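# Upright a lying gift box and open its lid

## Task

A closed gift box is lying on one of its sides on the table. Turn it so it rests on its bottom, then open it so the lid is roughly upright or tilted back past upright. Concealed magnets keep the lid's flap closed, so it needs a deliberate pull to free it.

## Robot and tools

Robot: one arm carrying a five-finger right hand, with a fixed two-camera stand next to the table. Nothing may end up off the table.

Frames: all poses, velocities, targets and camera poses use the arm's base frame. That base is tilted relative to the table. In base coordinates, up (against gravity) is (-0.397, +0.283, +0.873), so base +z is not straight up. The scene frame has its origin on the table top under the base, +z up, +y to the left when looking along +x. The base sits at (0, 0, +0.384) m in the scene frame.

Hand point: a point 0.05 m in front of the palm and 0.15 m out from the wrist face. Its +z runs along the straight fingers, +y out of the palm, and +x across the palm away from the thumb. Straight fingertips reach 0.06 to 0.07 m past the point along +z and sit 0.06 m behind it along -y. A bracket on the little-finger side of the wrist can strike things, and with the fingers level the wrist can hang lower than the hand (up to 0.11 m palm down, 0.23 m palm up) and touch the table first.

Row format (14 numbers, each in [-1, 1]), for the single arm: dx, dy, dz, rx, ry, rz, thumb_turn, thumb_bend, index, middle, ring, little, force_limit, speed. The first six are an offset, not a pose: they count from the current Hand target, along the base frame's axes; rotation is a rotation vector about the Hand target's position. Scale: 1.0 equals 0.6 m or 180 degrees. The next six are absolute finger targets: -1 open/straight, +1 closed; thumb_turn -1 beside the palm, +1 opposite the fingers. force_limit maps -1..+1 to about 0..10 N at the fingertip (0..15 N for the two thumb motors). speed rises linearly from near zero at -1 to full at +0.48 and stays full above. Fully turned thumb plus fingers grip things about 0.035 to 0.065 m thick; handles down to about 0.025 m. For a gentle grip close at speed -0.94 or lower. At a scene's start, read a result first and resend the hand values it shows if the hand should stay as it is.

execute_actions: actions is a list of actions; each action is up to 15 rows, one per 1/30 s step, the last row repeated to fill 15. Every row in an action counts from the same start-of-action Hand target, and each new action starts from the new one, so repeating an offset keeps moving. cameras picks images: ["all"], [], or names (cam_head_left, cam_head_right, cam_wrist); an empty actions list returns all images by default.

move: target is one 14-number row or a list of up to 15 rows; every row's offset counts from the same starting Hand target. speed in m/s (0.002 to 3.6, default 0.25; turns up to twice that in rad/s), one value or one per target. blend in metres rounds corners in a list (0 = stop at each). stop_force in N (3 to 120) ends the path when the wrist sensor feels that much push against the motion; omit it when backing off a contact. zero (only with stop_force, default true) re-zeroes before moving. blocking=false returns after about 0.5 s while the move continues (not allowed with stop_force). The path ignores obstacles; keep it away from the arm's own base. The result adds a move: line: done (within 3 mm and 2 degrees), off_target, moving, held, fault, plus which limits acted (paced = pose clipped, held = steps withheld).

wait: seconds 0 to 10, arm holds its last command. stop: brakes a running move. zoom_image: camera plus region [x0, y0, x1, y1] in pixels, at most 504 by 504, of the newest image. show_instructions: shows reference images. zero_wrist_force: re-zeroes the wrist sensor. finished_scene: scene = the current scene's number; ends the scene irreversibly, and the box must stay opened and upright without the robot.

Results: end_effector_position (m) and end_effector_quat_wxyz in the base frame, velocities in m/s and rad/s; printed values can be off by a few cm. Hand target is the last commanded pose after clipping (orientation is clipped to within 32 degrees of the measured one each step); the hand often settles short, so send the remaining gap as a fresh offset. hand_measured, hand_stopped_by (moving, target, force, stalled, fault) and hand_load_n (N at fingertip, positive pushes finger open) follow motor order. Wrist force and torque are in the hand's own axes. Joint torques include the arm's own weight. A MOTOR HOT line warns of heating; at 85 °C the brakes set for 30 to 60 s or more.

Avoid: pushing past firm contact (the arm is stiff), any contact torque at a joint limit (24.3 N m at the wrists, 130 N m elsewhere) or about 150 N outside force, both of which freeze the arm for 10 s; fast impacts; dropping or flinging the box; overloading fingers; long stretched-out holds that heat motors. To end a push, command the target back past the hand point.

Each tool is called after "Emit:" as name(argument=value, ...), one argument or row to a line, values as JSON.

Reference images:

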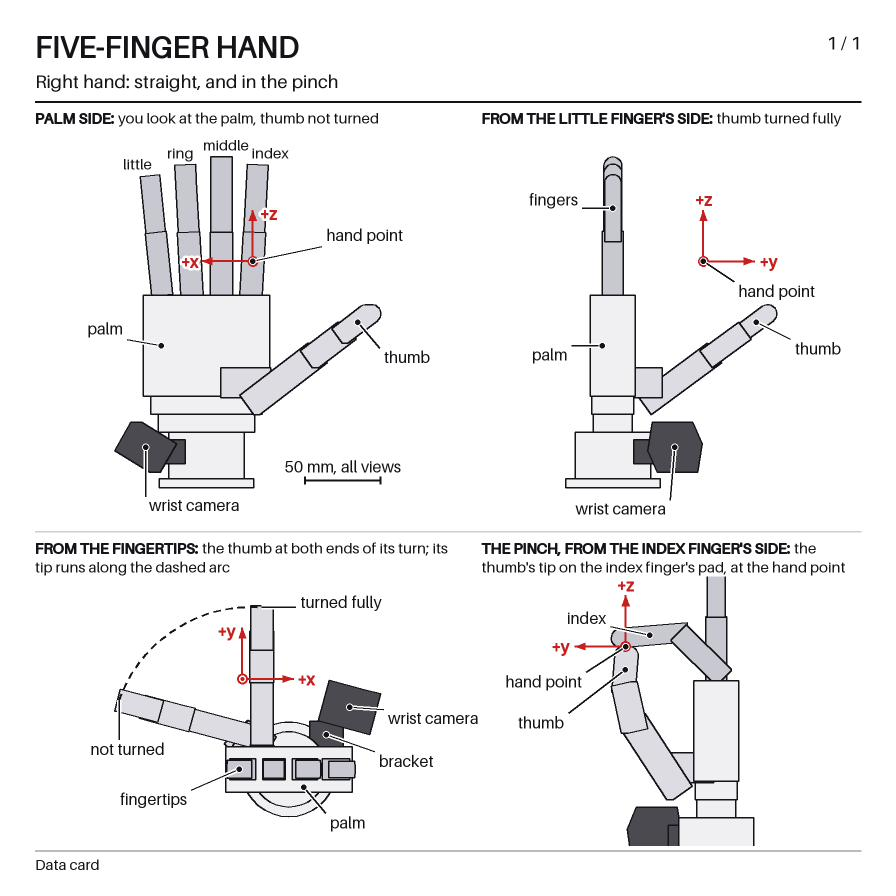

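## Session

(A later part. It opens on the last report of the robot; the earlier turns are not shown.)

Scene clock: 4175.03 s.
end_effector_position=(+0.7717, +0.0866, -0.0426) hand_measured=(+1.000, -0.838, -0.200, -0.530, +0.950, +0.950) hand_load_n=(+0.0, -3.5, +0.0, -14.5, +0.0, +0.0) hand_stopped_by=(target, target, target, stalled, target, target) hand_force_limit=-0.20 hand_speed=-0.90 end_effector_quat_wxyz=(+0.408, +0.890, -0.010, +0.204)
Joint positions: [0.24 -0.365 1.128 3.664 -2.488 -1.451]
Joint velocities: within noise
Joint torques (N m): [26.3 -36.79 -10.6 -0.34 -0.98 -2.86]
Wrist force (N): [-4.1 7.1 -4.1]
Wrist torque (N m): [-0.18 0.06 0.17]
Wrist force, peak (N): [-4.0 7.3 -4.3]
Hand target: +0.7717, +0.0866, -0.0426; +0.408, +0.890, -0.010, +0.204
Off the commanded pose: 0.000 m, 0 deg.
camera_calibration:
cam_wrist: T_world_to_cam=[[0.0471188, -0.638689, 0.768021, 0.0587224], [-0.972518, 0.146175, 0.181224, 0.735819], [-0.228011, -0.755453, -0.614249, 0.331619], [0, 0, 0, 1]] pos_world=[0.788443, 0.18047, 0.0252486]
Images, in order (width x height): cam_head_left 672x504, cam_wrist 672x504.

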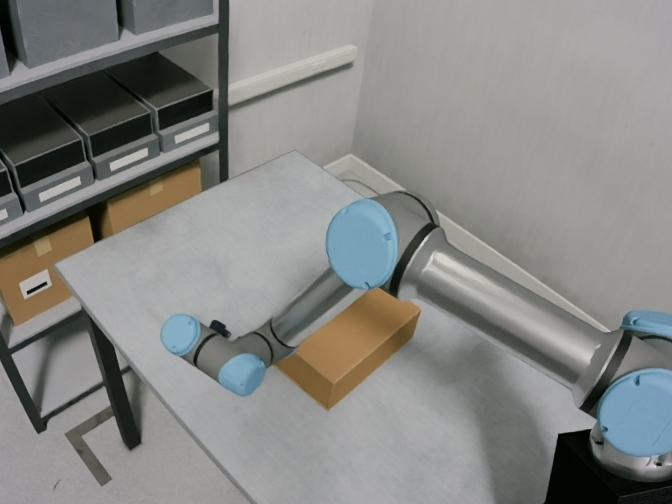

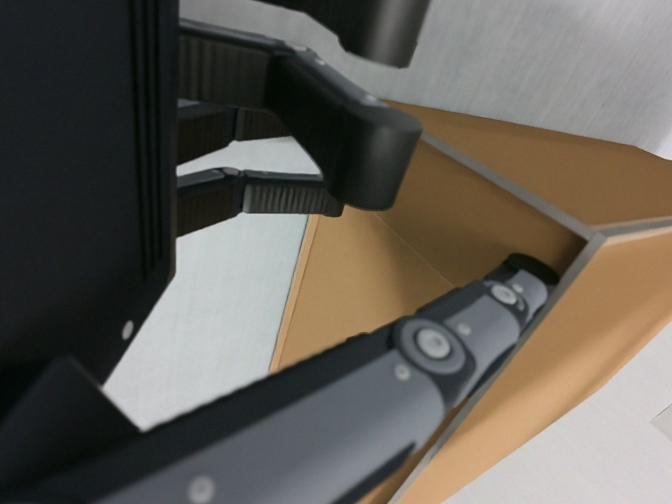

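Emit:
zoom_image(
  camera="cam_head_left",
  region=[265, 340, 345, 415],
)

Emit:
execute_actions(
  actions=[],
  cameras=["cam_head_right"],
)

Emit:
zoom_image(
  camera="cam_head_right",
  region=[200, 270, 400, 420],
)

Scaled by 6.300 from the camera's 672x504 image, which has a finer 960x720 frame.

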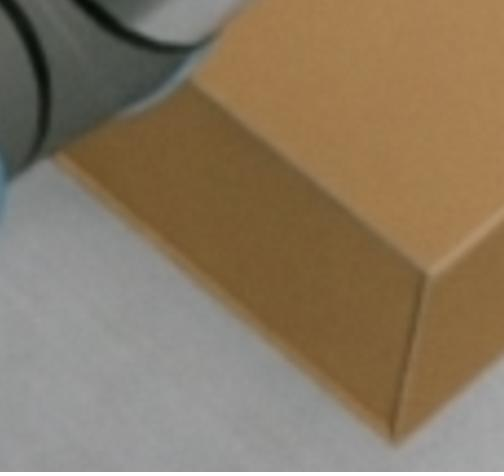

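Scene clock: 4246.83 s.
end_effector_position=(+0.7717, +0.0866, -0.0426) hand_measured=(+1.000, -0.838, -0.200, -0.530, +0.950, +0.950) hand_load_n=(+0.0, -3.0, +0.0, -14.5, +0.0, +0.0) hand_stopped_by=(target, target, target, stalled, target, target) hand_force_limit=-0.20 hand_speed=-0.90 end_effector_quat_wxyz=(+0.408, +0.890, -0.010, +0.204)
Joint positions: [0.24 -0.365 1.128 3.664 -2.488 -1.451]
Joint velocities: within noise
Joint torques (N m): [25.02 -36.38 -13.21 -0.35 -0.87 -2.65]
Wrist force (N): [-4.0 6.3 -3.6]
Wrist torque (N m): [-0.22 0.02 0.17]
Wrist force, peak (N): [-4.1 7.5 -4.2]
Hand target: +0.7717, +0.0866, -0.0426; +0.408, +0.890, -0.010, +0.204
Off the commanded pose: 0.000 m, 0 deg.
Images, in order (width x height): cam_head_right 672x504.

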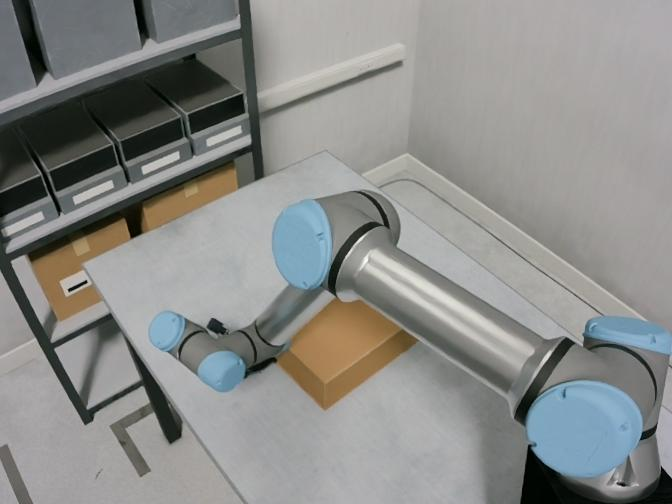

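Scaled by 2.520 from the camera's 672x504 image, which has a finer 960x720 frame.

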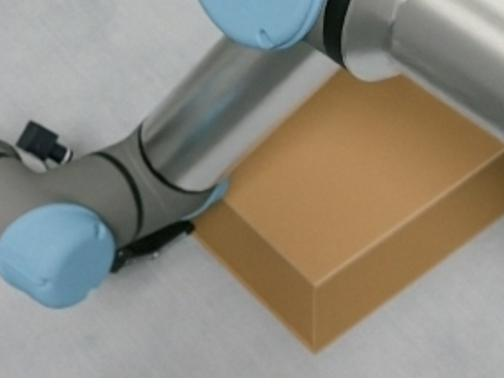

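Emit:
execute_actions(
  actions=[],
  cameras=["cam_wrist"],
)

Emit:
zoom_image(
  camera="cam_wrist",
  region=[370, 340, 510, 504],
)

Emit:
zoom_image(
  camera="cam_wrist",
  region=[560, 170, 672, 290],
)

Emit:
zoom_image(
  camera="cam_wrist",
  region=[400, 60, 560, 180],
)

Scene clock: 4289.00 s.
end_effector_position=(+0.7717, +0.0866, -0.0426) hand_measured=(+1.000, -0.838, -0.200, -0.530, +0.950, +0.950) hand_load_n=(+0.0, -3.0, +0.0, -15.0, +0.5, +0.0) hand_stopped_by=(target, target, target, stalled, target, target) hand_force_limit=-0.20 hand_speed=-0.90 end_effector_quat_wxyz=(+0.408, +0.890, -0.010, +0.204)
Joint positions: [0.24 -0.365 1.128 3.664 -2.488 -1.451]
Joint velocities: within noise
Joint torques (N m): [23.67 -37.01 -15.65 -0.4 -1.12 -2.7]
Wrist force (N): [-3.9 6.7 -3.7]
Wrist torque (N m): [-0.19 0.01 0.19]
Wrist force, peak (N): [-3.9 7.5 -4.2]
Hand target: +0.7717, +0.0866, -0.0426; +0.408, +0.890, -0.010, +0.204
Off the commanded pose: 0.000 m, 0 deg.
camera_calibration:
cam_wrist: T_world_to_cam=[[0.0471188, -0.638689, 0.768021, 0.0587224], [-0.972518, 0.146175, 0.181224, 0.735819], [-0.228011, -0.755453, -0.614249, 0.331619], [0, 0, 0, 1]] pos_world=[0.788443, 0.18047, 0.0252486]
Images, in order (width x height): cam_wrist 672x504.

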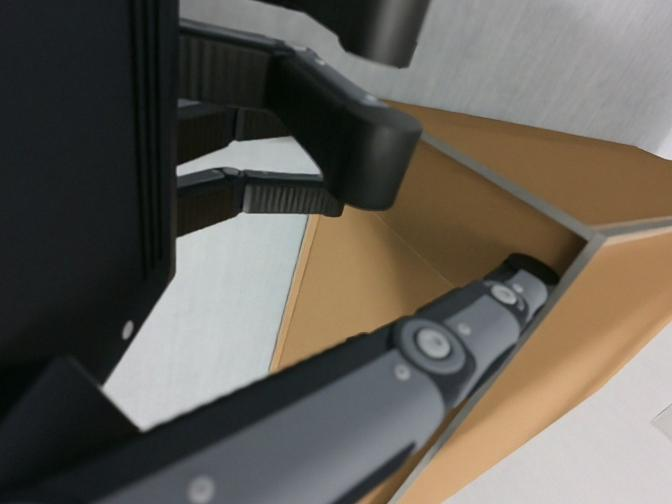

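Scaled by 3.073 from the camera's 672x504 image, which has a finer 960x720 frame.

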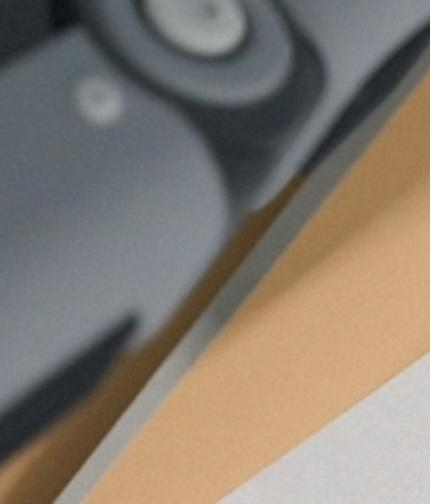

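Scaled by 4.200 from the camera's 672x504 image, which has a finer 960x720 frame.

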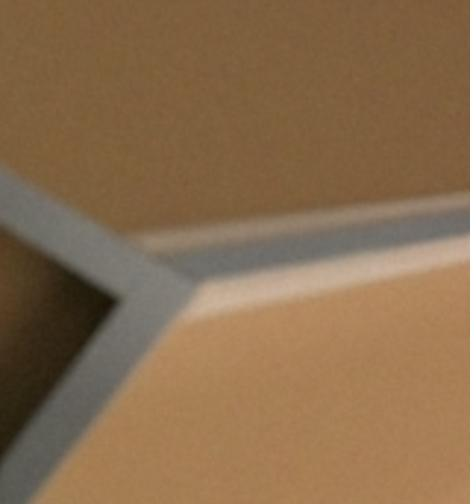

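Scaled by 3.150 from the camera's 672x504 image, which has a finer 960x720 frame.

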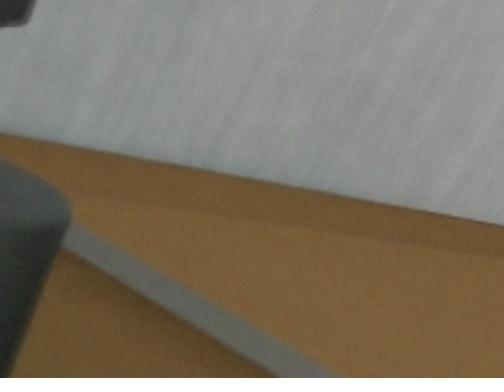

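Emit:
move(
  target=[0,0,0,0,0,0,1,-0.6,-0.2,-0.4,0.95,0.95,-0.2,-0.9],
)

Emit:
move(
  target=[-0.00056,0.01894,-0.00641,0,0,0,1,-0.6,-0.2,-0.4,0.95,0.95,-0.2,-0.9],
  speed=0.02,
  cameras=["cam_wrist", "cam_head_left"],
)

Emit:
zoom_image(
  camera="cam_wrist",
  region=[280, 100, 660, 440],
)

Scene clock: 4475.83 s.
end_effector_position=(+0.7717, +0.0866, -0.0426) hand_measured=(+1.000, -0.600, -0.200, -0.400, +0.950, +0.950) hand_load_n=(+0.0, +0.0, +0.0, +0.0, +0.0, +0.0) hand_stopped_by=(target, target, target, target, target, target) hand_force_limit=-0.20 hand_speed=-0.90 end_effector_quat_wxyz=(+0.408, +0.890, -0.010, +0.204)
Joint positions: [0.24 -0.365 1.128 3.664 -2.488 -1.451]
Joint torques (N m): [22.53 -60.82 -20.63 -0.42 -0.86 -2.53]
Wrist force (N): [-0.7 -0.8 0.2]
Wrist torque (N m): [-0.27 0.09 0.08]
Wrist force, peak (N): [-4.1 7.2 -4.3]
Hand target: +0.7717, +0.0866, -0.0426; +0.408, +0.890, -0.010, +0.204
Off the commanded pose: 0.000 m, 0 deg.
move: done

Scene clock: 4476.83 s.
end_effector_position=(+0.7714, +0.0978, -0.0464) hand_measured=(+1.000, -0.600, -0.200, -0.400, +0.950, +0.950) hand_load_n=(+0.0, +0.0, +0.0, +0.0, +0.0, +0.0) hand_stopped_by=(target, target, target, target, target, target) hand_force_limit=-0.20 hand_speed=-0.90 end_effector_quat_wxyz=(+0.408, +0.890, -0.009, +0.204)
Joint positions: [0.254 -0.354 1.109 3.69 -2.492 -1.429]
Joint torques (N m): [29.1 -39.55 -23.64 0 -2.88 2.73]
Wrist force (N): [-0.9 -0.6 0.3]
Wrist torque (N m): [-0.25 0.12 -0.01]
Wrist force, peak (N): [-1.0 -0.9 0.4]
Hand target: +0.7714, +0.0980, -0.0464; +0.408, +0.890, -0.010, +0.204
Off the commanded pose: 0.000 m, 0 deg.
move: done
camera_calibration:
cam_wrist: T_world_to_cam=[[0.0471206, -0.638686, 0.768024, 0.0688061], [-0.97254, 0.146101, 0.181165, 0.734611], [-0.227916, -0.75547, -0.614263, 0.337606], [0, 0, 0, 1]] pos_world=[0.788142, 0.19167, 0.0214483]
Images, in order (width x height): cam_head_left 672x504, cam_wrist 672x504.

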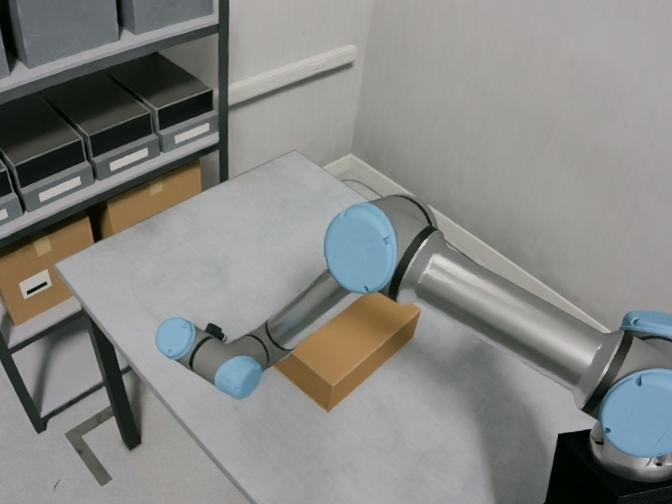

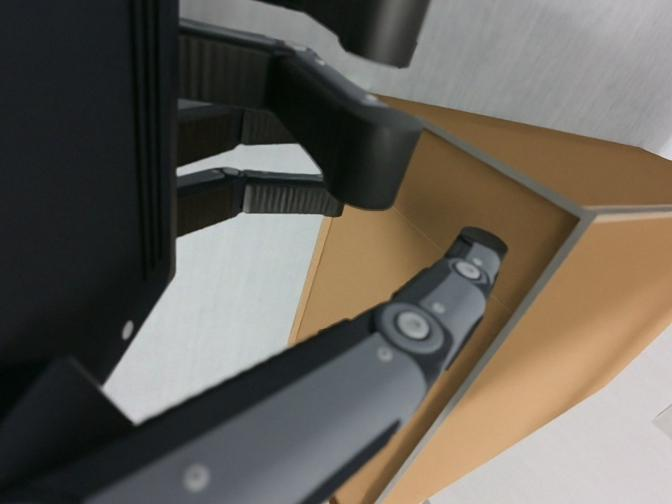

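Scaled by 1.326 from the camera's 672x504 image, which has a finer 960x720 frame.

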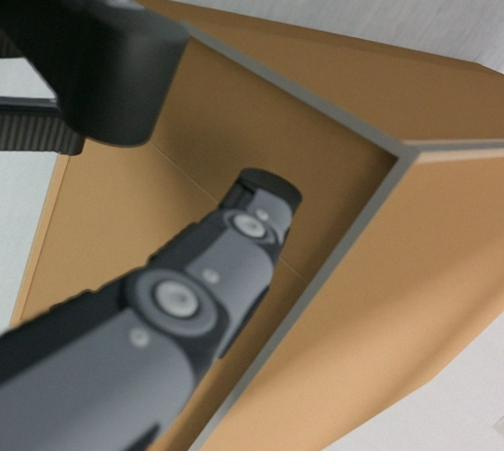

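Emit:
move(
  target=[0,0,0,-0.02872,-0.00861,-0.02299,1,-0.6,-0.2,-0.45,0.95,0.95,-0.2,-0.9],
  speed=0.04,
  cameras=["cam_wrist"],
)

Emit:
zoom_image(
  camera="cam_wrist",
  region=[280, 100, 660, 440],
)

Scene clock: 4488.33 s.
end_effector_position=(+0.7714, +0.0980, -0.0464) hand_measured=(+1.000, -0.600, -0.200, -0.450, +0.950, +0.950) hand_load_n=(+0.0, +0.0, +0.0, +0.0, +0.0, +0.5) hand_stopped_by=(target, target, target, target, target, target) hand_force_limit=-0.20 hand_speed=-0.90 end_effector_quat_wxyz=(+0.455, +0.867, -0.038, +0.201)
Joint positions: [0.265 -0.296 1.019 3.807 -2.602 -1.322]
Joint torques (N m): [30.4 -39.43 -25.37 -0.13 -3.08 2.33]
Wrist force (N): [-0.9 -1.3 0.1]
Wrist torque (N m): [-0.37 0.09 -0.04]
Wrist force, peak (N): [-1.2 -1.1 0.5]
Hand target: +0.7714, +0.0980, -0.0464; +0.455, +0.867, -0.038, +0.201
Off the commanded pose: 0.000 m, 0 deg.
move: done
camera_calibration:
cam_wrist: T_world_to_cam=[[-0.0178985, -0.568068, 0.822787, 0.114643], [-0.963269, 0.230327, 0.138067, 0.717188], [-0.267941, -0.790094, -0.551325, 0.374842], [0, 0, 0, 1]] pos_world=[0.793332, 0.196098, 0.0133129]
Images, in order (width x height): cam_wrist 672x504.

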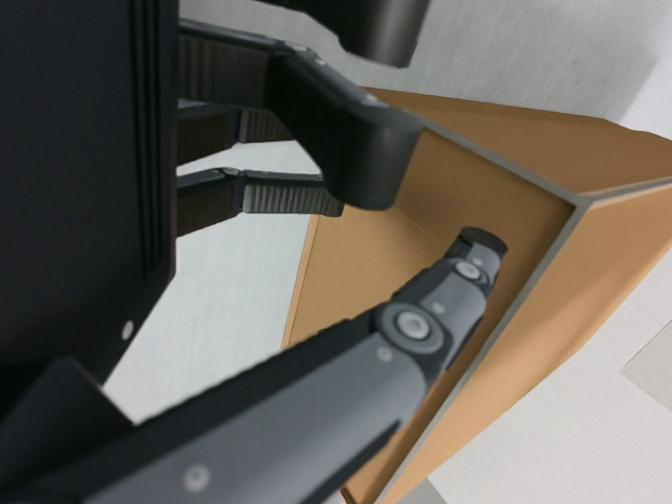

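Scaled by 1.326 from the camera's 672x504 image, which has a finer 960x720 frame.

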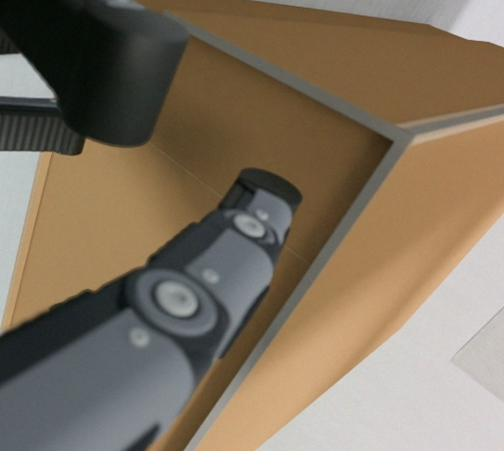

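Emit:
move(
  target=[-0.00014,-0.03172,0.01025,0,0,0,1,-0.6,-0.2,-0.45,0.95,0.95,-0.2,-0.9],
  speed=0.008,
  stop_force=3,
  cameras=["cam_wrist"],
)

Emit:
zoom_image(
  camera="cam_wrist",
  region=[280, 100, 660, 440],
)

Scene clock: 4497.33 s.
end_effector_position=(+0.7713, +0.0790, -0.0403) hand_measured=(+1.000, -0.600, -0.200, -0.450, +0.950, +0.950) hand_load_n=(+0.0, +0.0, +0.0, +0.5, +0.0, +0.0) hand_stopped_by=(target, target, target, target, target, target) hand_force_limit=-0.20 hand_speed=-0.90 end_effector_quat_wxyz=(+0.455, +0.867, -0.038, +0.201)
Joint positions: [0.242 -0.315 1.056 3.752 -2.598 -1.366]
Joint torques (N m): [16.58 -61.72 1.46 -3.54 0.64 -2.89]
Wrist force (N): [-0.3 -1.7 -0.9]
Wrist torque (N m): [-0.28 0.12 0.05]
Wrist force, peak (N): [-0.7 -2.6 -0.4]
Hand target: +0.7713, +0.0790, -0.0403; +0.455, +0.867, -0.038, +0.201
Off the commanded pose: 0.000 m, 0 deg.
move: done
camera_calibration:
cam_wrist: T_world_to_cam=[[-0.0180523, -0.567911, 0.822892, 0.0989223], [-0.963217, 0.230584, 0.138004, 0.72054], [-0.26812, -0.790132, -0.551184, 0.363313], [0, 0, 0, 1]] pos_world=[0.793233, 0.1771, 0.0194122]
Images, in order (width x height): cam_wrist 672x504.

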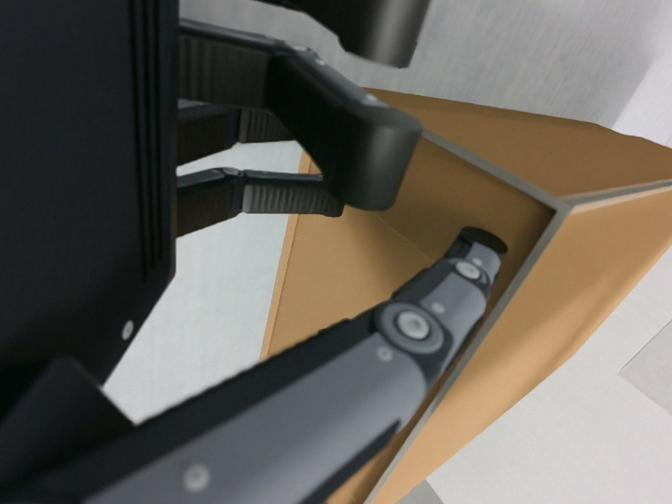

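Scaled by 1.326 from the camera's 672x504 image, which has a finer 960x720 frame.

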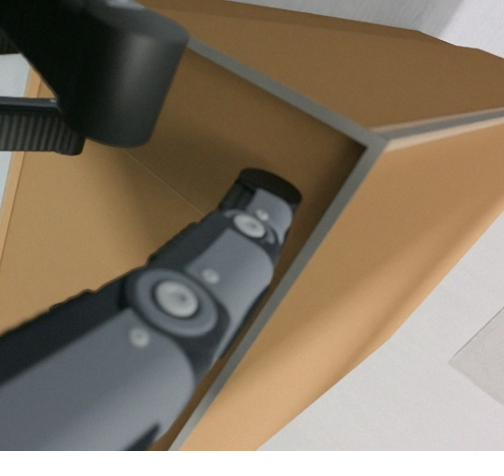

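Emit:
move(
  target=[0,0,0,0,0,0,1,-0.6,-0.2,-0.49,0.95,0.95,-0.2,-0.94],
)

Emit:
move(
  target=[0,0,0,0,0,0,1,-0.68,-0.2,-0.49,0.95,0.95,-0.2,-0.94],
)

Emit:
move(
  target=[0,0,0,0,0,0,1,-0.74,-0.2,-0.49,0.95,0.95,-0.2,-0.94],
  cameras=["cam_wrist"],
)

Emit:
zoom_image(
  camera="cam_wrist",
  region=[280, 100, 660, 440],
)

Scene clock: 4537.90 s.
end_effector_position=(+0.7713, +0.0789, -0.0403) hand_measured=(+1.000, -0.600, -0.200, -0.490, +0.950, +0.950) hand_load_n=(+0.0, +0.0, +0.0, +0.5, +0.0, +0.0) hand_stopped_by=(target, target, target, target, target, target) hand_force_limit=-0.20 hand_speed=-0.94 end_effector_quat_wxyz=(+0.455, +0.867, -0.038, +0.201)
Joint positions: [0.242 -0.315 1.056 3.752 -2.598 -1.366]
Joint torques (N m): [19.42 -61.53 1.17 -3.74 0.58 -2.9]
Wrist force (N): [-0.9 -0.8 0.5]
Wrist torque (N m): [-0.33 0.09 0.07]
Wrist force, peak (N): [-0.6 -2.8 -0.6]
Hand target: +0.7713, +0.0790, -0.0403; +0.455, +0.867, -0.038, +0.201
Off the commanded pose: 0.000 m, 0 deg.
move: done

Scene clock: 4539.03 s.
end_effector_position=(+0.7713, +0.0789, -0.0403) hand_measured=(+1.000, -0.680, -0.200, -0.490, +0.950, +0.950) hand_load_n=(-0.5, +0.0, +0.0, +0.0, +0.0, +0.0) hand_stopped_by=(target, target, target, target, target, target) hand_force_limit=-0.20 hand_speed=-0.94 end_effector_quat_wxyz=(+0.455, +0.867, -0.038, +0.201)
Joint positions: [0.242 -0.315 1.056 3.752 -2.598 -1.366]
Joint torques (N m): [25.57 -60.37 -0.17 -3.6 0.67 -2.87]
Wrist force (N): [-0.8 -1.0 0.3]
Wrist torque (N m): [-0.33 0.09 0.06]
Wrist force, peak (N): [-1.1 -1.1 0.6]
Hand target: +0.7713, +0.0790, -0.0403; +0.455, +0.867, -0.038, +0.201
Off the commanded pose: 0.000 m, 0 deg.
move: done

Scene clock: 4539.93 s.
end_effector_position=(+0.7713, +0.0790, -0.0403) hand_measured=(+1.000, -0.740, -0.200, -0.490, +0.950, +0.950) hand_load_n=(+0.0, +0.0, +0.0, +0.0, +0.0, +0.0) hand_stopped_by=(target, target, target, target, target, target) hand_force_limit=-0.20 hand_speed=-0.94 end_effector_quat_wxyz=(+0.455, +0.867, -0.038, +0.201)
Joint positions: [0.242 -0.315 1.056 3.752 -2.598 -1.366]
Joint torques (N m): [29.48 -59.75 -1.37 -3.48 0.62 -2.98]
Wrist force (N): [-0.9 -0.7 0.5]
Wrist torque (N m): [-0.32 0.08 0.06]
Wrist force, peak (N): [-1.1 -1.2 0.5]
Hand target: +0.7713, +0.0790, -0.0403; +0.455, +0.867, -0.038, +0.201
Off the commanded pose: 0.000 m, 0 deg.
move: done
camera_calibration:
cam_wrist: T_world_to_cam=[[-0.0180523, -0.567911, 0.822892, 0.0989223], [-0.963217, 0.230584, 0.138004, 0.72054], [-0.26812, -0.790132, -0.551184, 0.363313], [0, 0, 0, 1]] pos_world=[0.793233, 0.1771, 0.0194122]
Images, in order (width x height): cam_wrist 672x504.

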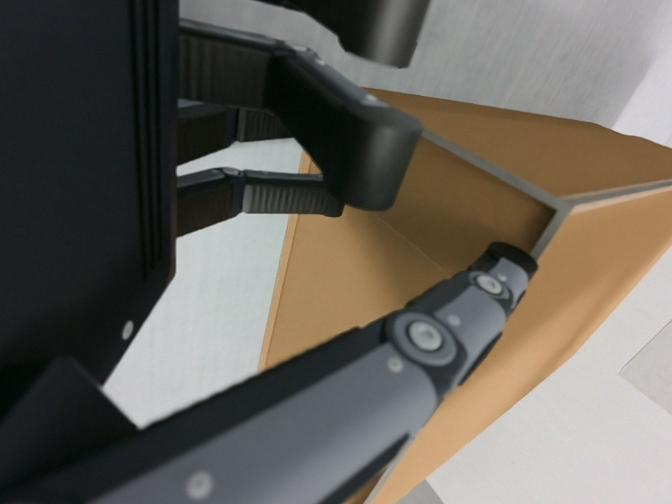

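Scaled by 1.326 from the camera's 672x504 image, which has a finer 960x720 frame.

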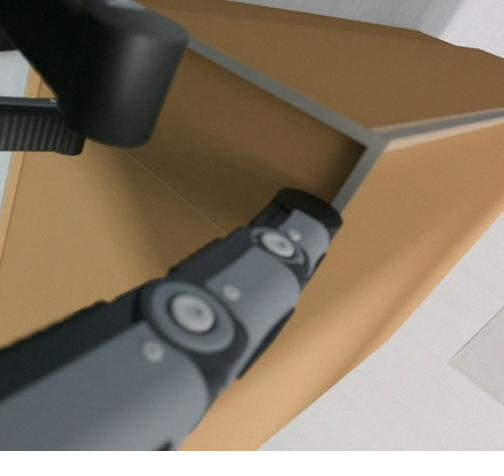

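Emit:
move(
  target=[0.00008,0.01903,-0.00615,0,0,0,1,-0.74,-0.2,-0.4,0.95,0.95,-0.2,-0.9],
  speed=0.02,
)

Emit:
move(
  target=[0,0,0,0,0,0,1,-0.55,0.3,-0.48,0.95,0.95,-0.2,-0.9],
)

Emit:
move(
  target=[0.01323,-0.00946,-0.0291,0,0,0,1,-0.55,0.3,-0.48,0.95,0.95,-0.2,-0.9],
  speed=0.006,
  stop_force=3,
)

Scene clock: 4595.53 s.
end_effector_position=(+0.7713, +0.0903, -0.0439) hand_measured=(+1.000, -0.740, -0.200, -0.400, +0.950, +0.950) hand_load_n=(+0.0, +0.0, +0.0, +0.0, +0.0, +0.0) hand_stopped_by=(target, target, target, target, target, target) hand_force_limit=-0.20 hand_speed=-0.90 end_effector_quat_wxyz=(+0.455, +0.867, -0.038, +0.201)
Joint positions: [0.256 -0.304 1.035 3.785 -2.601 -1.34]
Joint torques (N m): [29.91 -40.71 -25.13 -0.1 -2.95 2.57]
Wrist force (N): [-0.9 -0.7 0.3]
Wrist torque (N m): [-0.31 0.09 -0.03]
Wrist force, peak (N): [-1.2 -1.0 0.6]
Hand target: +0.7713, +0.0904, -0.0439; +0.455, +0.867, -0.038, +0.201
Off the commanded pose: 0.000 m, 0 deg.
move: done

Scene clock: 4597.60 s.
end_effector_position=(+0.7713, +0.0904, -0.0439) hand_measured=(+1.000, -0.550, +0.300, -0.480, +0.950, +0.950) hand_load_n=(+0.0, +0.0, +0.0, +0.5, +0.0, +0.0) hand_stopped_by=(target, target, target, target, target, target) hand_force_limit=-0.20 hand_speed=-0.90 end_effector_quat_wxyz=(+0.455, +0.867, -0.038, +0.201)
Joint positions: [0.256 -0.304 1.034 3.785 -2.601 -1.339]
Joint torques (N m): [30.69 -39.58 -25.04 -0.09 -2.99 2.6]
Wrist force (N): [-0.9 -0.8 0.1]
Wrist torque (N m): [-0.30 0.09 -0.02]
Wrist force, peak (N): [-1.1 -1.3 0.5]
Hand target: +0.7713, +0.0904, -0.0439; +0.455, +0.867, -0.038, +0.201
Off the commanded pose: 0.000 m, 0 deg.
move: done

Scene clock: 4599.57 s.
end_effector_position=(+0.7729, +0.0893, -0.0474) hand_measured=(+1.000, -0.550, +0.300, -0.480, +0.950, +0.950) hand_load_n=(+0.0, +0.0, +0.0, -3.5, +0.0, +0.0) hand_stopped_by=(target, target, target, target, target, target) hand_force_limit=-0.20 hand_speed=-0.90 end_effector_quat_wxyz=(+0.455, +0.867, -0.038, +0.201)
Joint positions: [0.254 -0.295 1.026 3.782 -2.6 -1.343]
Joint torques (N m): [28.3 -60.47 1.51 -0.09 -0.26 2.41]
Wrist force (N): [-1.9 -0.7 -4.3]
Wrist torque (N m): [-0.26 0.12 0.01]
Wrist force, peak (N): [-1.9 -0.1 -6.1]
Hand target: +0.7729, +0.0893, -0.0474; +0.455, +0.867, -0.038, +0.201 (not the last commanded pose)
Off the commanded pose: 0.016 m, 0 deg.
move: contact

Emit:
move(
  target=[-0.00351,0.00251,0.00771,0.01785,0.0023,0.00737,1,-0.55,0.3,-0.48,0.95,0.95,-0.2,-0.9],
  speed=0.02,
)

Emit:
move(
  target=[-0.00009,-0.02062,0.00666,0,0,0,1,-0.55,0.3,-0.48,0.95,0.95,-0.2,-0.9],
  speed=0.008,
  stop_force=3,
  cameras=["cam_wrist"],
)

Emit:
zoom_image(
  camera="cam_wrist",
  region=[280, 100, 660, 440],
)

Scene clock: 4622.73 s.
end_effector_position=(+0.7708, +0.0908, -0.0428) hand_measured=(+1.000, -0.550, +0.300, -0.480, +0.950, +0.950) hand_load_n=(+0.0, +0.0, +0.0, +0.0, +0.0, +0.0) hand_stopped_by=(target, target, target, target, target, target) hand_force_limit=-0.20 hand_speed=-0.90 end_effector_quat_wxyz=(+0.428, +0.880, -0.032, +0.202)
Joint positions: [0.25 -0.338 1.076 3.745 -2.54 -1.369]
Joint torques (N m): [18.23 -62.2 1.3 -3.66 0.88 -2.87]
Wrist force (N): [-0.9 -0.8 0.3]
Wrist torque (N m): [-0.29 0.12 0.07]
Wrist force, peak (N): [-2.1 -0.4 -4.4]
Hand target: +0.7708, +0.0908, -0.0428; +0.428, +0.880, -0.032, +0.202
Off the commanded pose: 0.000 m, 0 deg.
move: done

Scene clock: 4625.30 s.
end_effector_position=(+0.7708, +0.0784, -0.0388) hand_measured=(+1.000, -0.550, +0.300, -0.480, +0.950, +0.950) hand_load_n=(+0.0, +0.0, +0.0, +0.0, +0.0, +0.0) hand_stopped_by=(target, target, target, target, target, target) hand_force_limit=-0.20 hand_speed=-0.90 end_effector_quat_wxyz=(+0.428, +0.880, -0.032, +0.202)
Joint positions: [0.235 -0.351 1.099 3.713 -2.536 -1.396]
Joint torques (N m): [16.75 -61.83 1.71 -3.64 1 -2.99]
Wrist force (N): [-0.7 -1.0 0.5]
Wrist torque (N m): [-0.32 0.08 0.07]
Wrist force, peak (N): [-1.3 -1.1 0.6]
Hand target: +0.7708, +0.0784, -0.0388; +0.428, +0.880, -0.032, +0.202
Off the commanded pose: 0.000 m, 0 deg.
move: done
camera_calibration:
cam_wrist: T_world_to_cam=[[0.00141413, -0.613333, 0.789823, 0.0846922], [-0.967148, 0.199942, 0.156996, 0.726169], [-0.25421, -0.764098, -0.592901, 0.349205], [0, 0, 0, 1]] pos_world=[0.790965, 0.173579, 0.0261465]
Images, in order (width x height): cam_wrist 672x504.

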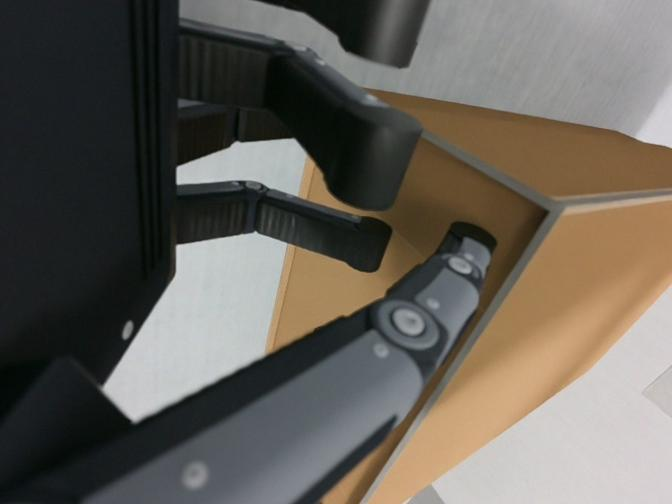

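Scaled by 1.326 from the camera's 672x504 image, which has a finer 960x720 frame.

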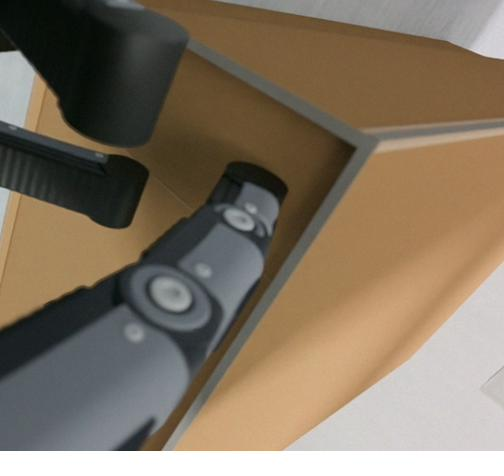

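Emit:
move(
  target=[-0.00003,-0.00634,0.00205,0,0,0,1,-0.55,0.3,-0.48,0.95,0.95,-0.2,-0.9],
  speed=0.005,
  stop_force=3,
  cameras=["cam_wrist"],
)

Emit:
zoom_image(
  camera="cam_wrist",
  region=[280, 100, 660, 440],
)

Scene clock: 4633.70 s.
end_effector_position=(+0.7707, +0.0746, -0.0376) hand_measured=(+1.000, -0.550, +0.300, -0.480, +0.950, +0.950) hand_load_n=(+0.0, +0.0, +0.0, +0.5, +0.0, +0.0) hand_stopped_by=(target, target, target, target, target, target) hand_force_limit=-0.20 hand_speed=-0.90 end_effector_quat_wxyz=(+0.428, +0.880, -0.032, +0.202)
Joint positions: [0.23 -0.354 1.106 3.703 -2.535 -1.404]
Joint torques (N m): [16.07 -61.05 2.02 -3.78 0.8 -3.08]
Wrist force (N): [-0.3 -2.1 -0.5]
Wrist torque (N m): [-0.24 0.15 0.05]
Wrist force, peak (N): [-0.7 -2.3 -0.4]
Hand target: +0.7707, +0.0746, -0.0376; +0.428, +0.880, -0.032, +0.202
Off the commanded pose: 0.000 m, 0 deg.
move: done
camera_calibration:
cam_wrist: T_world_to_cam=[[0.00141413, -0.613333, 0.789823, 0.0814138], [-0.967148, 0.199942, 0.156996, 0.726741], [-0.25421, -0.764098, -0.592901, 0.347013], [0, 0, 0, 1]] pos_world=[0.790965, 0.169779, 0.0273465]
Images, in order (width x height): cam_wrist 672x504.

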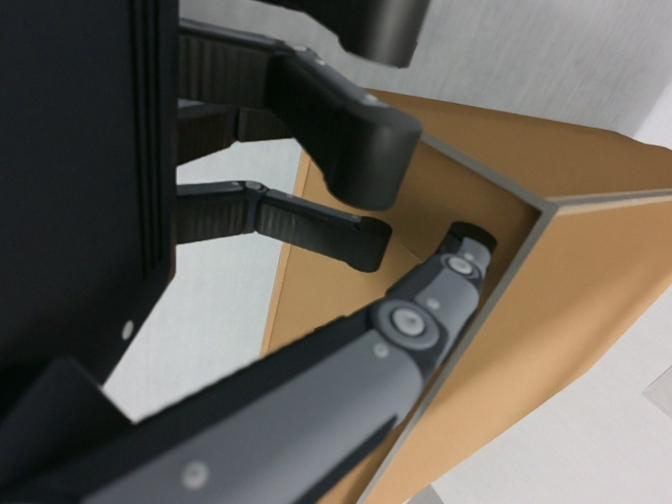

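Scaled by 1.326 from the camera's 672x504 image, which has a finer 960x720 frame.

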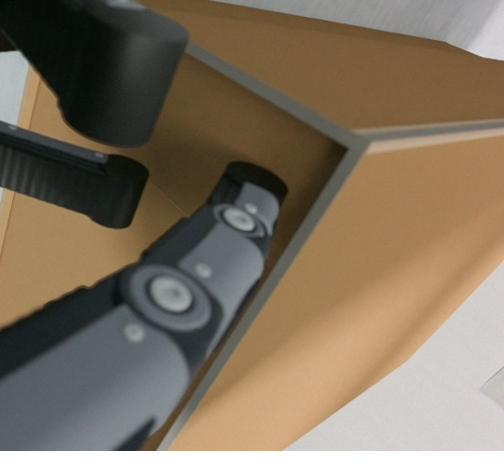

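Emit:
move(
  target=[0,0,0,0,0,0,1,-0.64,0.3,-0.48,0.95,0.95,-0.2,-0.94],
)

Emit:
move(
  target=[0,0,0,0,0,0,1,-0.70,0.3,-0.48,0.95,0.95,-0.2,-0.94],
  cameras=["cam_wrist"],
)

Emit:
zoom_image(
  camera="cam_wrist",
  region=[400, 150, 600, 330],
)

Scene clock: 4650.50 s.
end_effector_position=(+0.7707, +0.0746, -0.0376) hand_measured=(+1.000, -0.640, +0.300, -0.480, +0.950, +0.950) hand_load_n=(+0.0, -1.0, +0.0, +0.0, +0.0, +0.0) hand_stopped_by=(target, target, target, target, target, target) hand_force_limit=-0.20 hand_speed=-0.94 end_effector_quat_wxyz=(+0.428, +0.880, -0.032, +0.202)
Joint positions: [0.23 -0.354 1.106 3.703 -2.535 -1.404]
Joint torques (N m): [17.68 -60.86 -0.16 -3.52 0.04 -2.9]
Wrist force (N): [-0.8 -1.8 0.2]
Wrist torque (N m): [-0.33 0.12 0.05]
Wrist force, peak (N): [-0.9 -2.7 0.5]
Hand target: +0.7707, +0.0746, -0.0376; +0.428, +0.880, -0.032, +0.202
Off the commanded pose: 0.000 m, 0 deg.
move: done

Scene clock: 4651.40 s.
end_effector_position=(+0.7707, +0.0746, -0.0376) hand_measured=(+1.000, -0.698, +0.300, -0.480, +0.950, +0.950) hand_load_n=(+0.0, -3.5, +0.5, +0.5, +0.0, +0.0) hand_stopped_by=(target, target, target, target, target, target) hand_force_limit=-0.20 hand_speed=-0.94 end_effector_quat_wxyz=(+0.428, +0.880, -0.032, +0.202)
Joint positions: [0.23 -0.354 1.106 3.703 -2.535 -1.404]
Joint torques (N m): [20.28 -61.04 -2.16 -3.75 -0.49 -2.82]
Wrist force (N): [-0.8 -2.5 2.5]
Wrist torque (N m): [-0.29 0.07 0.06]
Wrist force, peak (N): [-0.9 -3.1 2.7]
Hand target: +0.7707, +0.0746, -0.0376; +0.428, +0.880, -0.032, +0.202
Off the commanded pose: 0.000 m, 0 deg.
move: done
camera_calibration:
cam_wrist: T_world_to_cam=[[0.00149105, -0.613349, 0.789811, 0.0813555], [-0.967148, 0.199894, 0.157059, 0.726747], [-0.254211, -0.764098, -0.592901, 0.347013], [0, 0, 0, 1]] pos_world=[0.790965, 0.169779, 0.0273468]
Images, in order (width x height): cam_wrist 672x504.

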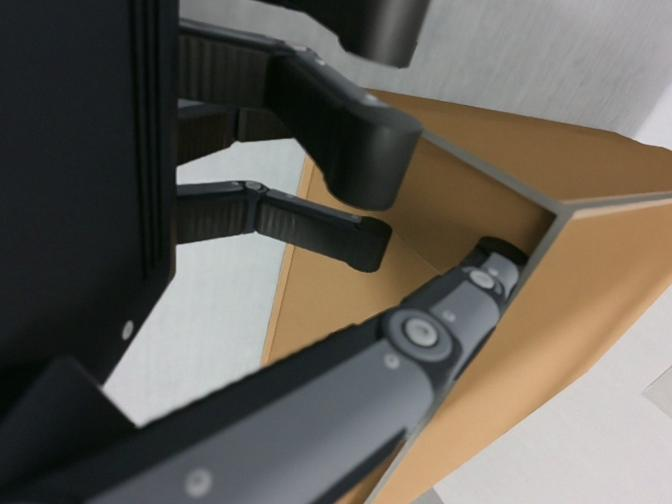

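Scaled by 2.520 from the camera's 672x504 image, which has a finer 960x720 frame.

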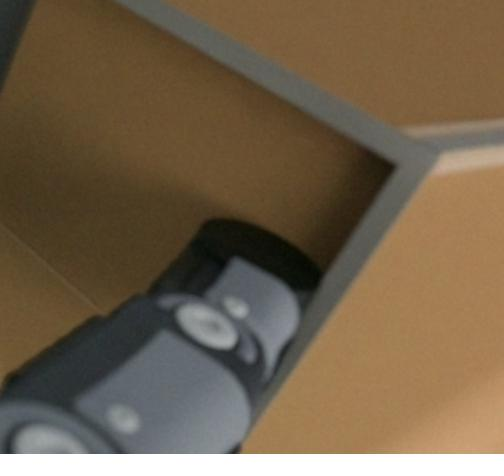

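Emit:
move(
  target=[0,0,0,0,0,0,1,-0.70,0.3,-0.51,0.95,0.95,-0.2,-0.94],
)

Emit:
move(
  target=[0,0,0,0,0,0,1,-0.70,0.3,-0.54,0.95,0.95,-0.2,-0.94],
  cameras=["cam_wrist"],
)

Emit:
zoom_image(
  camera="cam_wrist",
  region=[280, 100, 660, 440],
)

Scene clock: 4659.90 s.
end_effector_position=(+0.7707, +0.0746, -0.0376) hand_measured=(+1.000, -0.698, +0.300, -0.510, +0.950, +0.950) hand_load_n=(-1.0, -5.5, +0.0, -3.0, +0.0, +0.0) hand_stopped_by=(target, target, target, target, target, target) hand_force_limit=-0.20 hand_speed=-0.94 end_effector_quat_wxyz=(+0.428, +0.880, -0.032, +0.202)
Joint positions: [0.23 -0.354 1.106 3.703 -2.535 -1.404]
Joint torques (N m): [28.89 -61.18 -9.93 -3.72 -3.19 -2.9]
Wrist force (N): [-0.7 -3.1 2.3]
Wrist torque (N m): [-0.32 0.09 0.02]
Wrist force, peak (N): [-1.2 -3.1 2.9]
Hand target: +0.7707, +0.0746, -0.0376; +0.428, +0.880, -0.032, +0.202
Off the commanded pose: 0.000 m, 0 deg.
move: done

Scene clock: 4660.40 s.
end_effector_position=(+0.7707, +0.0746, -0.0376) hand_measured=(+1.000, -0.696, +0.300, -0.538, +0.950, +0.950) hand_load_n=(-0.5, -6.0, +0.0, -4.5, +0.0, +0.0) hand_stopped_by=(target, target, target, target, target, target) hand_force_limit=-0.20 hand_speed=-0.94 end_effector_quat_wxyz=(+0.428, +0.880, -0.032, +0.202)
Joint positions: [0.23 -0.354 1.106 3.703 -2.535 -1.404]
Joint torques (N m): [29.18 -60.69 -10.87 -3.49 -3.19 -2.91]
Wrist force (N): [-0.4 -1.5 1.5]
Wrist torque (N m): [-0.22 0.09 0.07]
Wrist force, peak (N): [-0.9 -3.5 2.2]
Hand target: +0.7707, +0.0746, -0.0376; +0.428, +0.880, -0.032, +0.202
Off the commanded pose: 0.000 m, 0 deg.
move: done
camera_calibration:
cam_wrist: T_world_to_cam=[[0.00149105, -0.613349, 0.789811, 0.0813555], [-0.967148, 0.199894, 0.157059, 0.726747], [-0.254211, -0.764098, -0.592901, 0.347013], [0, 0, 0, 1]] pos_world=[0.790965, 0.169779, 0.0273468]
Images, in order (width x height): cam_wrist 672x504.

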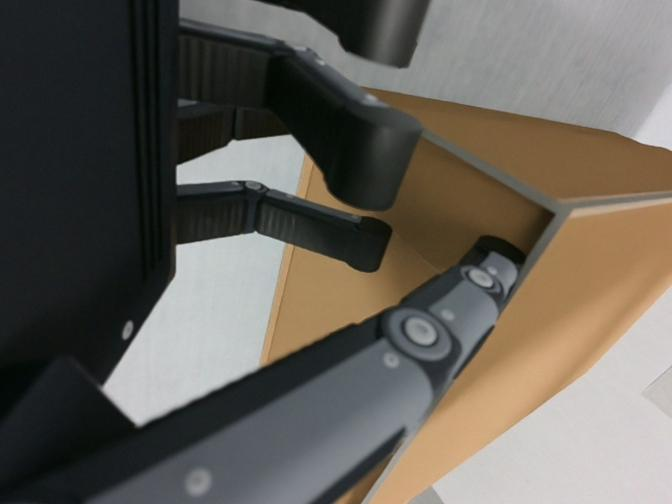

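Scaled by 1.326 from the camera's 672x504 image, which has a finer 960x720 frame.

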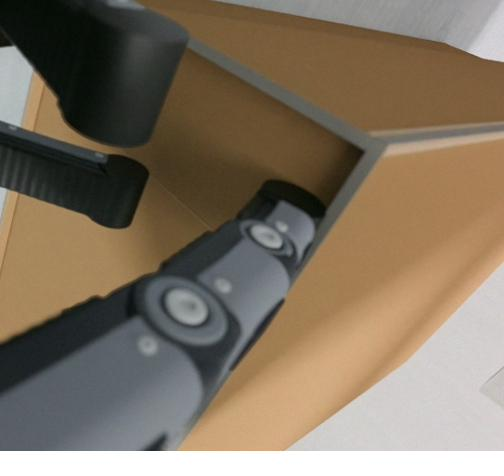

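Emit:
move(
  target=[0,0,0,0,0,0,1,-0.76,0.3,-0.57,0.95,0.95,-0.2,-0.94],
)

Emit:
move(
  target=[0,0,0,0,0,0,1,-0.80,0.3,-0.57,0.95,0.95,-0.2,-0.94],
  cameras=["cam_wrist"],
)

Emit:
zoom_image(
  camera="cam_wrist",
  region=[280, 100, 660, 440],
)

Scene clock: 4669.97 s.
end_effector_position=(+0.7707, +0.0746, -0.0376) hand_measured=(+1.000, -0.758, +0.300, -0.554, +0.950, +0.950) hand_load_n=(-0.5, -2.5, +0.0, -14.0, +0.0, +0.0) hand_stopped_by=(target, target, target, stalled, target, target) hand_force_limit=-0.20 hand_speed=-0.94 end_effector_quat_wxyz=(+0.428, +0.880, -0.032, +0.202)
Joint positions: [0.23 -0.354 1.106 3.703 -2.535 -1.404]
Joint torques (N m): [28.69 -49.8 -18.92 -3.53 2.63 -2.79]
Wrist force (N): [-4.0 6.0 -4.9]
Wrist torque (N m): [-0.31 0.10 0.11]
Wrist force, peak (N): [-3.9 6.4 -5.2]
Hand target: +0.7707, +0.0746, -0.0376; +0.428, +0.880, -0.032, +0.202
Off the commanded pose: 0.000 m, 0 deg.
move: done

Scene clock: 4670.67 s.
end_effector_position=(+0.7707, +0.0746, -0.0376) hand_measured=(+1.000, -0.800, +0.300, -0.554, +0.950, +0.950) hand_load_n=(+0.0, -1.5, +0.0, -14.0, +0.0, +0.0) hand_stopped_by=(target, target, target, stalled, target, target) hand_force_limit=-0.20 hand_speed=-0.94 end_effector_quat_wxyz=(+0.428, +0.880, -0.032, +0.202)
Joint positions: [0.23 -0.354 1.106 3.703 -2.535 -1.404]
Joint torques (N m): [27.36 -40.25 -21.11 -3.34 2.59 -2.93]
Wrist force (N): [-4.2 5.7 -4.9]
Wrist torque (N m): [-0.34 0.10 0.12]
Wrist force, peak (N): [-3.9 6.8 -5.5]
Hand target: +0.7707, +0.0746, -0.0376; +0.428, +0.880, -0.032, +0.202
Off the commanded pose: 0.000 m, 0 deg.
move: done
camera_calibration:
cam_wrist: T_world_to_cam=[[0.00141413, -0.613333, 0.789823, 0.0814138], [-0.967148, 0.199942, 0.156996, 0.726741], [-0.25421, -0.764098, -0.592901, 0.347013], [0, 0, 0, 1]] pos_world=[0.790965, 0.169779, 0.0273465]
Images, in order (width x height): cam_wrist 672x504.

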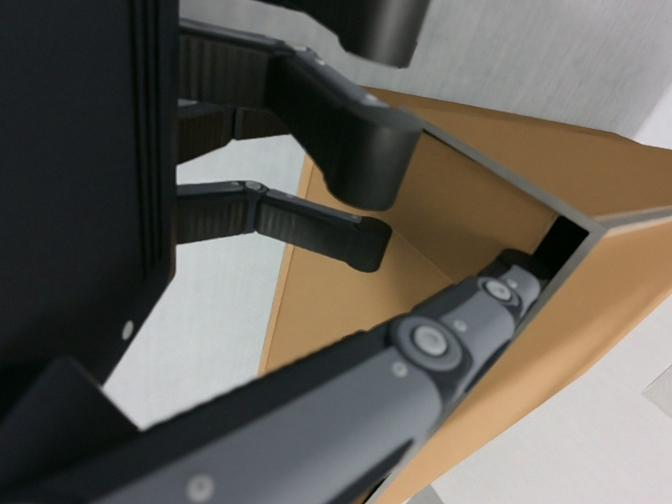

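Scaled by 1.326 from the camera's 672x504 image, which has a finer 960x720 frame.

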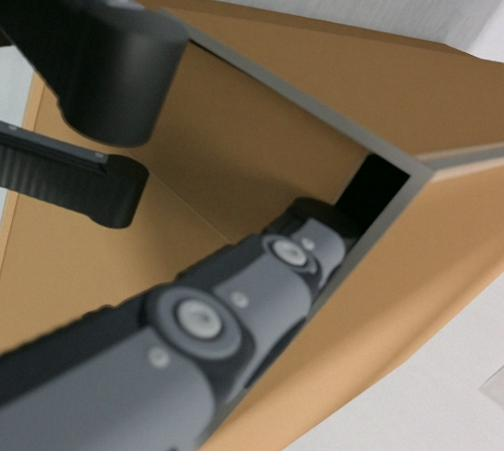

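Emit:
move(
  target=[0,0,0,0,0,0,1,-0.80,0.3,-0.35,0.95,0.95,-0.2,-0.9],
)

Emit:
move(
  target=[-0.00794,0.00567,0.01746,0,0,0,1,-0.80,0.3,-0.35,0.95,0.95,-0.2,-0.9],
  speed=0.01,
  cameras=["cam_wrist"],
)

Emit:
zoom_image(
  camera="cam_wrist",
  region=[280, 100, 660, 440],
)

Scene clock: 4684.07 s.
end_effector_position=(+0.7707, +0.0746, -0.0376) hand_measured=(+1.000, -0.798, +0.300, -0.350, +0.950, +0.950) hand_load_n=(-0.5, -1.5, +0.5, +1.0, +0.0, +0.0) hand_stopped_by=(target, target, target, target, target, target) hand_force_limit=-0.20 hand_speed=-0.90 end_effector_quat_wxyz=(+0.428, +0.880, -0.032, +0.202)
Joint positions: [0.23 -0.354 1.106 3.703 -2.535 -1.404]
Joint torques (N m): [21.52 -50.24 -21.24 -3.05 -3.35 -2.78]
Wrist force (N): [-0.7 -2.2 1.2]
Wrist torque (N m): [-0.32 0.12 0.01]
Wrist force, peak (N): [-4.4 6.7 -5.5]
Hand target: +0.7707, +0.0746, -0.0376; +0.428, +0.880, -0.032, +0.202
Off the commanded pose: 0.000 m, 0 deg.
move: done

Scene clock: 4685.57 s.
end_effector_position=(+0.7661, +0.0779, -0.0273) hand_measured=(+1.000, -0.798, +0.300, -0.350, +0.950, +0.950) hand_load_n=(+1.0, -1.5, +0.0, +0.0, +0.0, +0.0) hand_stopped_by=(target, target, target, target, target, target) hand_force_limit=-0.20 hand_speed=-0.90 end_effector_quat_wxyz=(+0.428, +0.880, -0.032, +0.202)
Joint positions: [0.236 -0.38 1.129 3.713 -2.536 -1.394]
Joint torques (N m): [29.97 -61.76 2.77 -0.34 -3.18 2.77]
Wrist force (N): [-1.4 -1.5 1.0]
Wrist torque (N m): [-0.31 0.13 -0.02]
Wrist force, peak (N): [-1.0 -3.1 1.7]
Hand target: +0.7660, +0.0780, -0.0271; +0.428, +0.880, -0.032, +0.202
Off the commanded pose: 0.000 m, 0 deg.
move: done
camera_calibration:
cam_wrist: T_world_to_cam=[[0.00141413, -0.613333, 0.789823, 0.0753093], [-0.967148, 0.199942, 0.156996, 0.719918], [-0.25421, -0.764098, -0.592901, 0.354446], [0, 0, 0, 1]] pos_world=[0.786265, 0.173079, 0.0376465]
Images, in order (width x height): cam_wrist 672x504.

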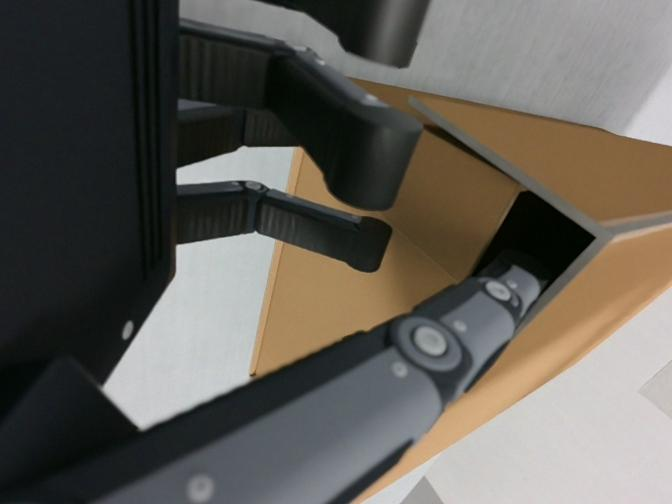

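Scaled by 1.326 from the camera's 672x504 image, which has a finer 960x720 frame.

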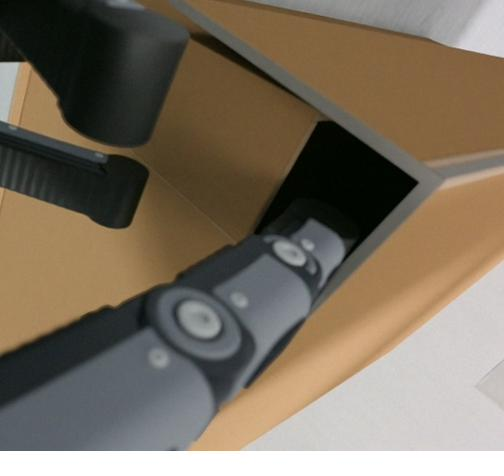

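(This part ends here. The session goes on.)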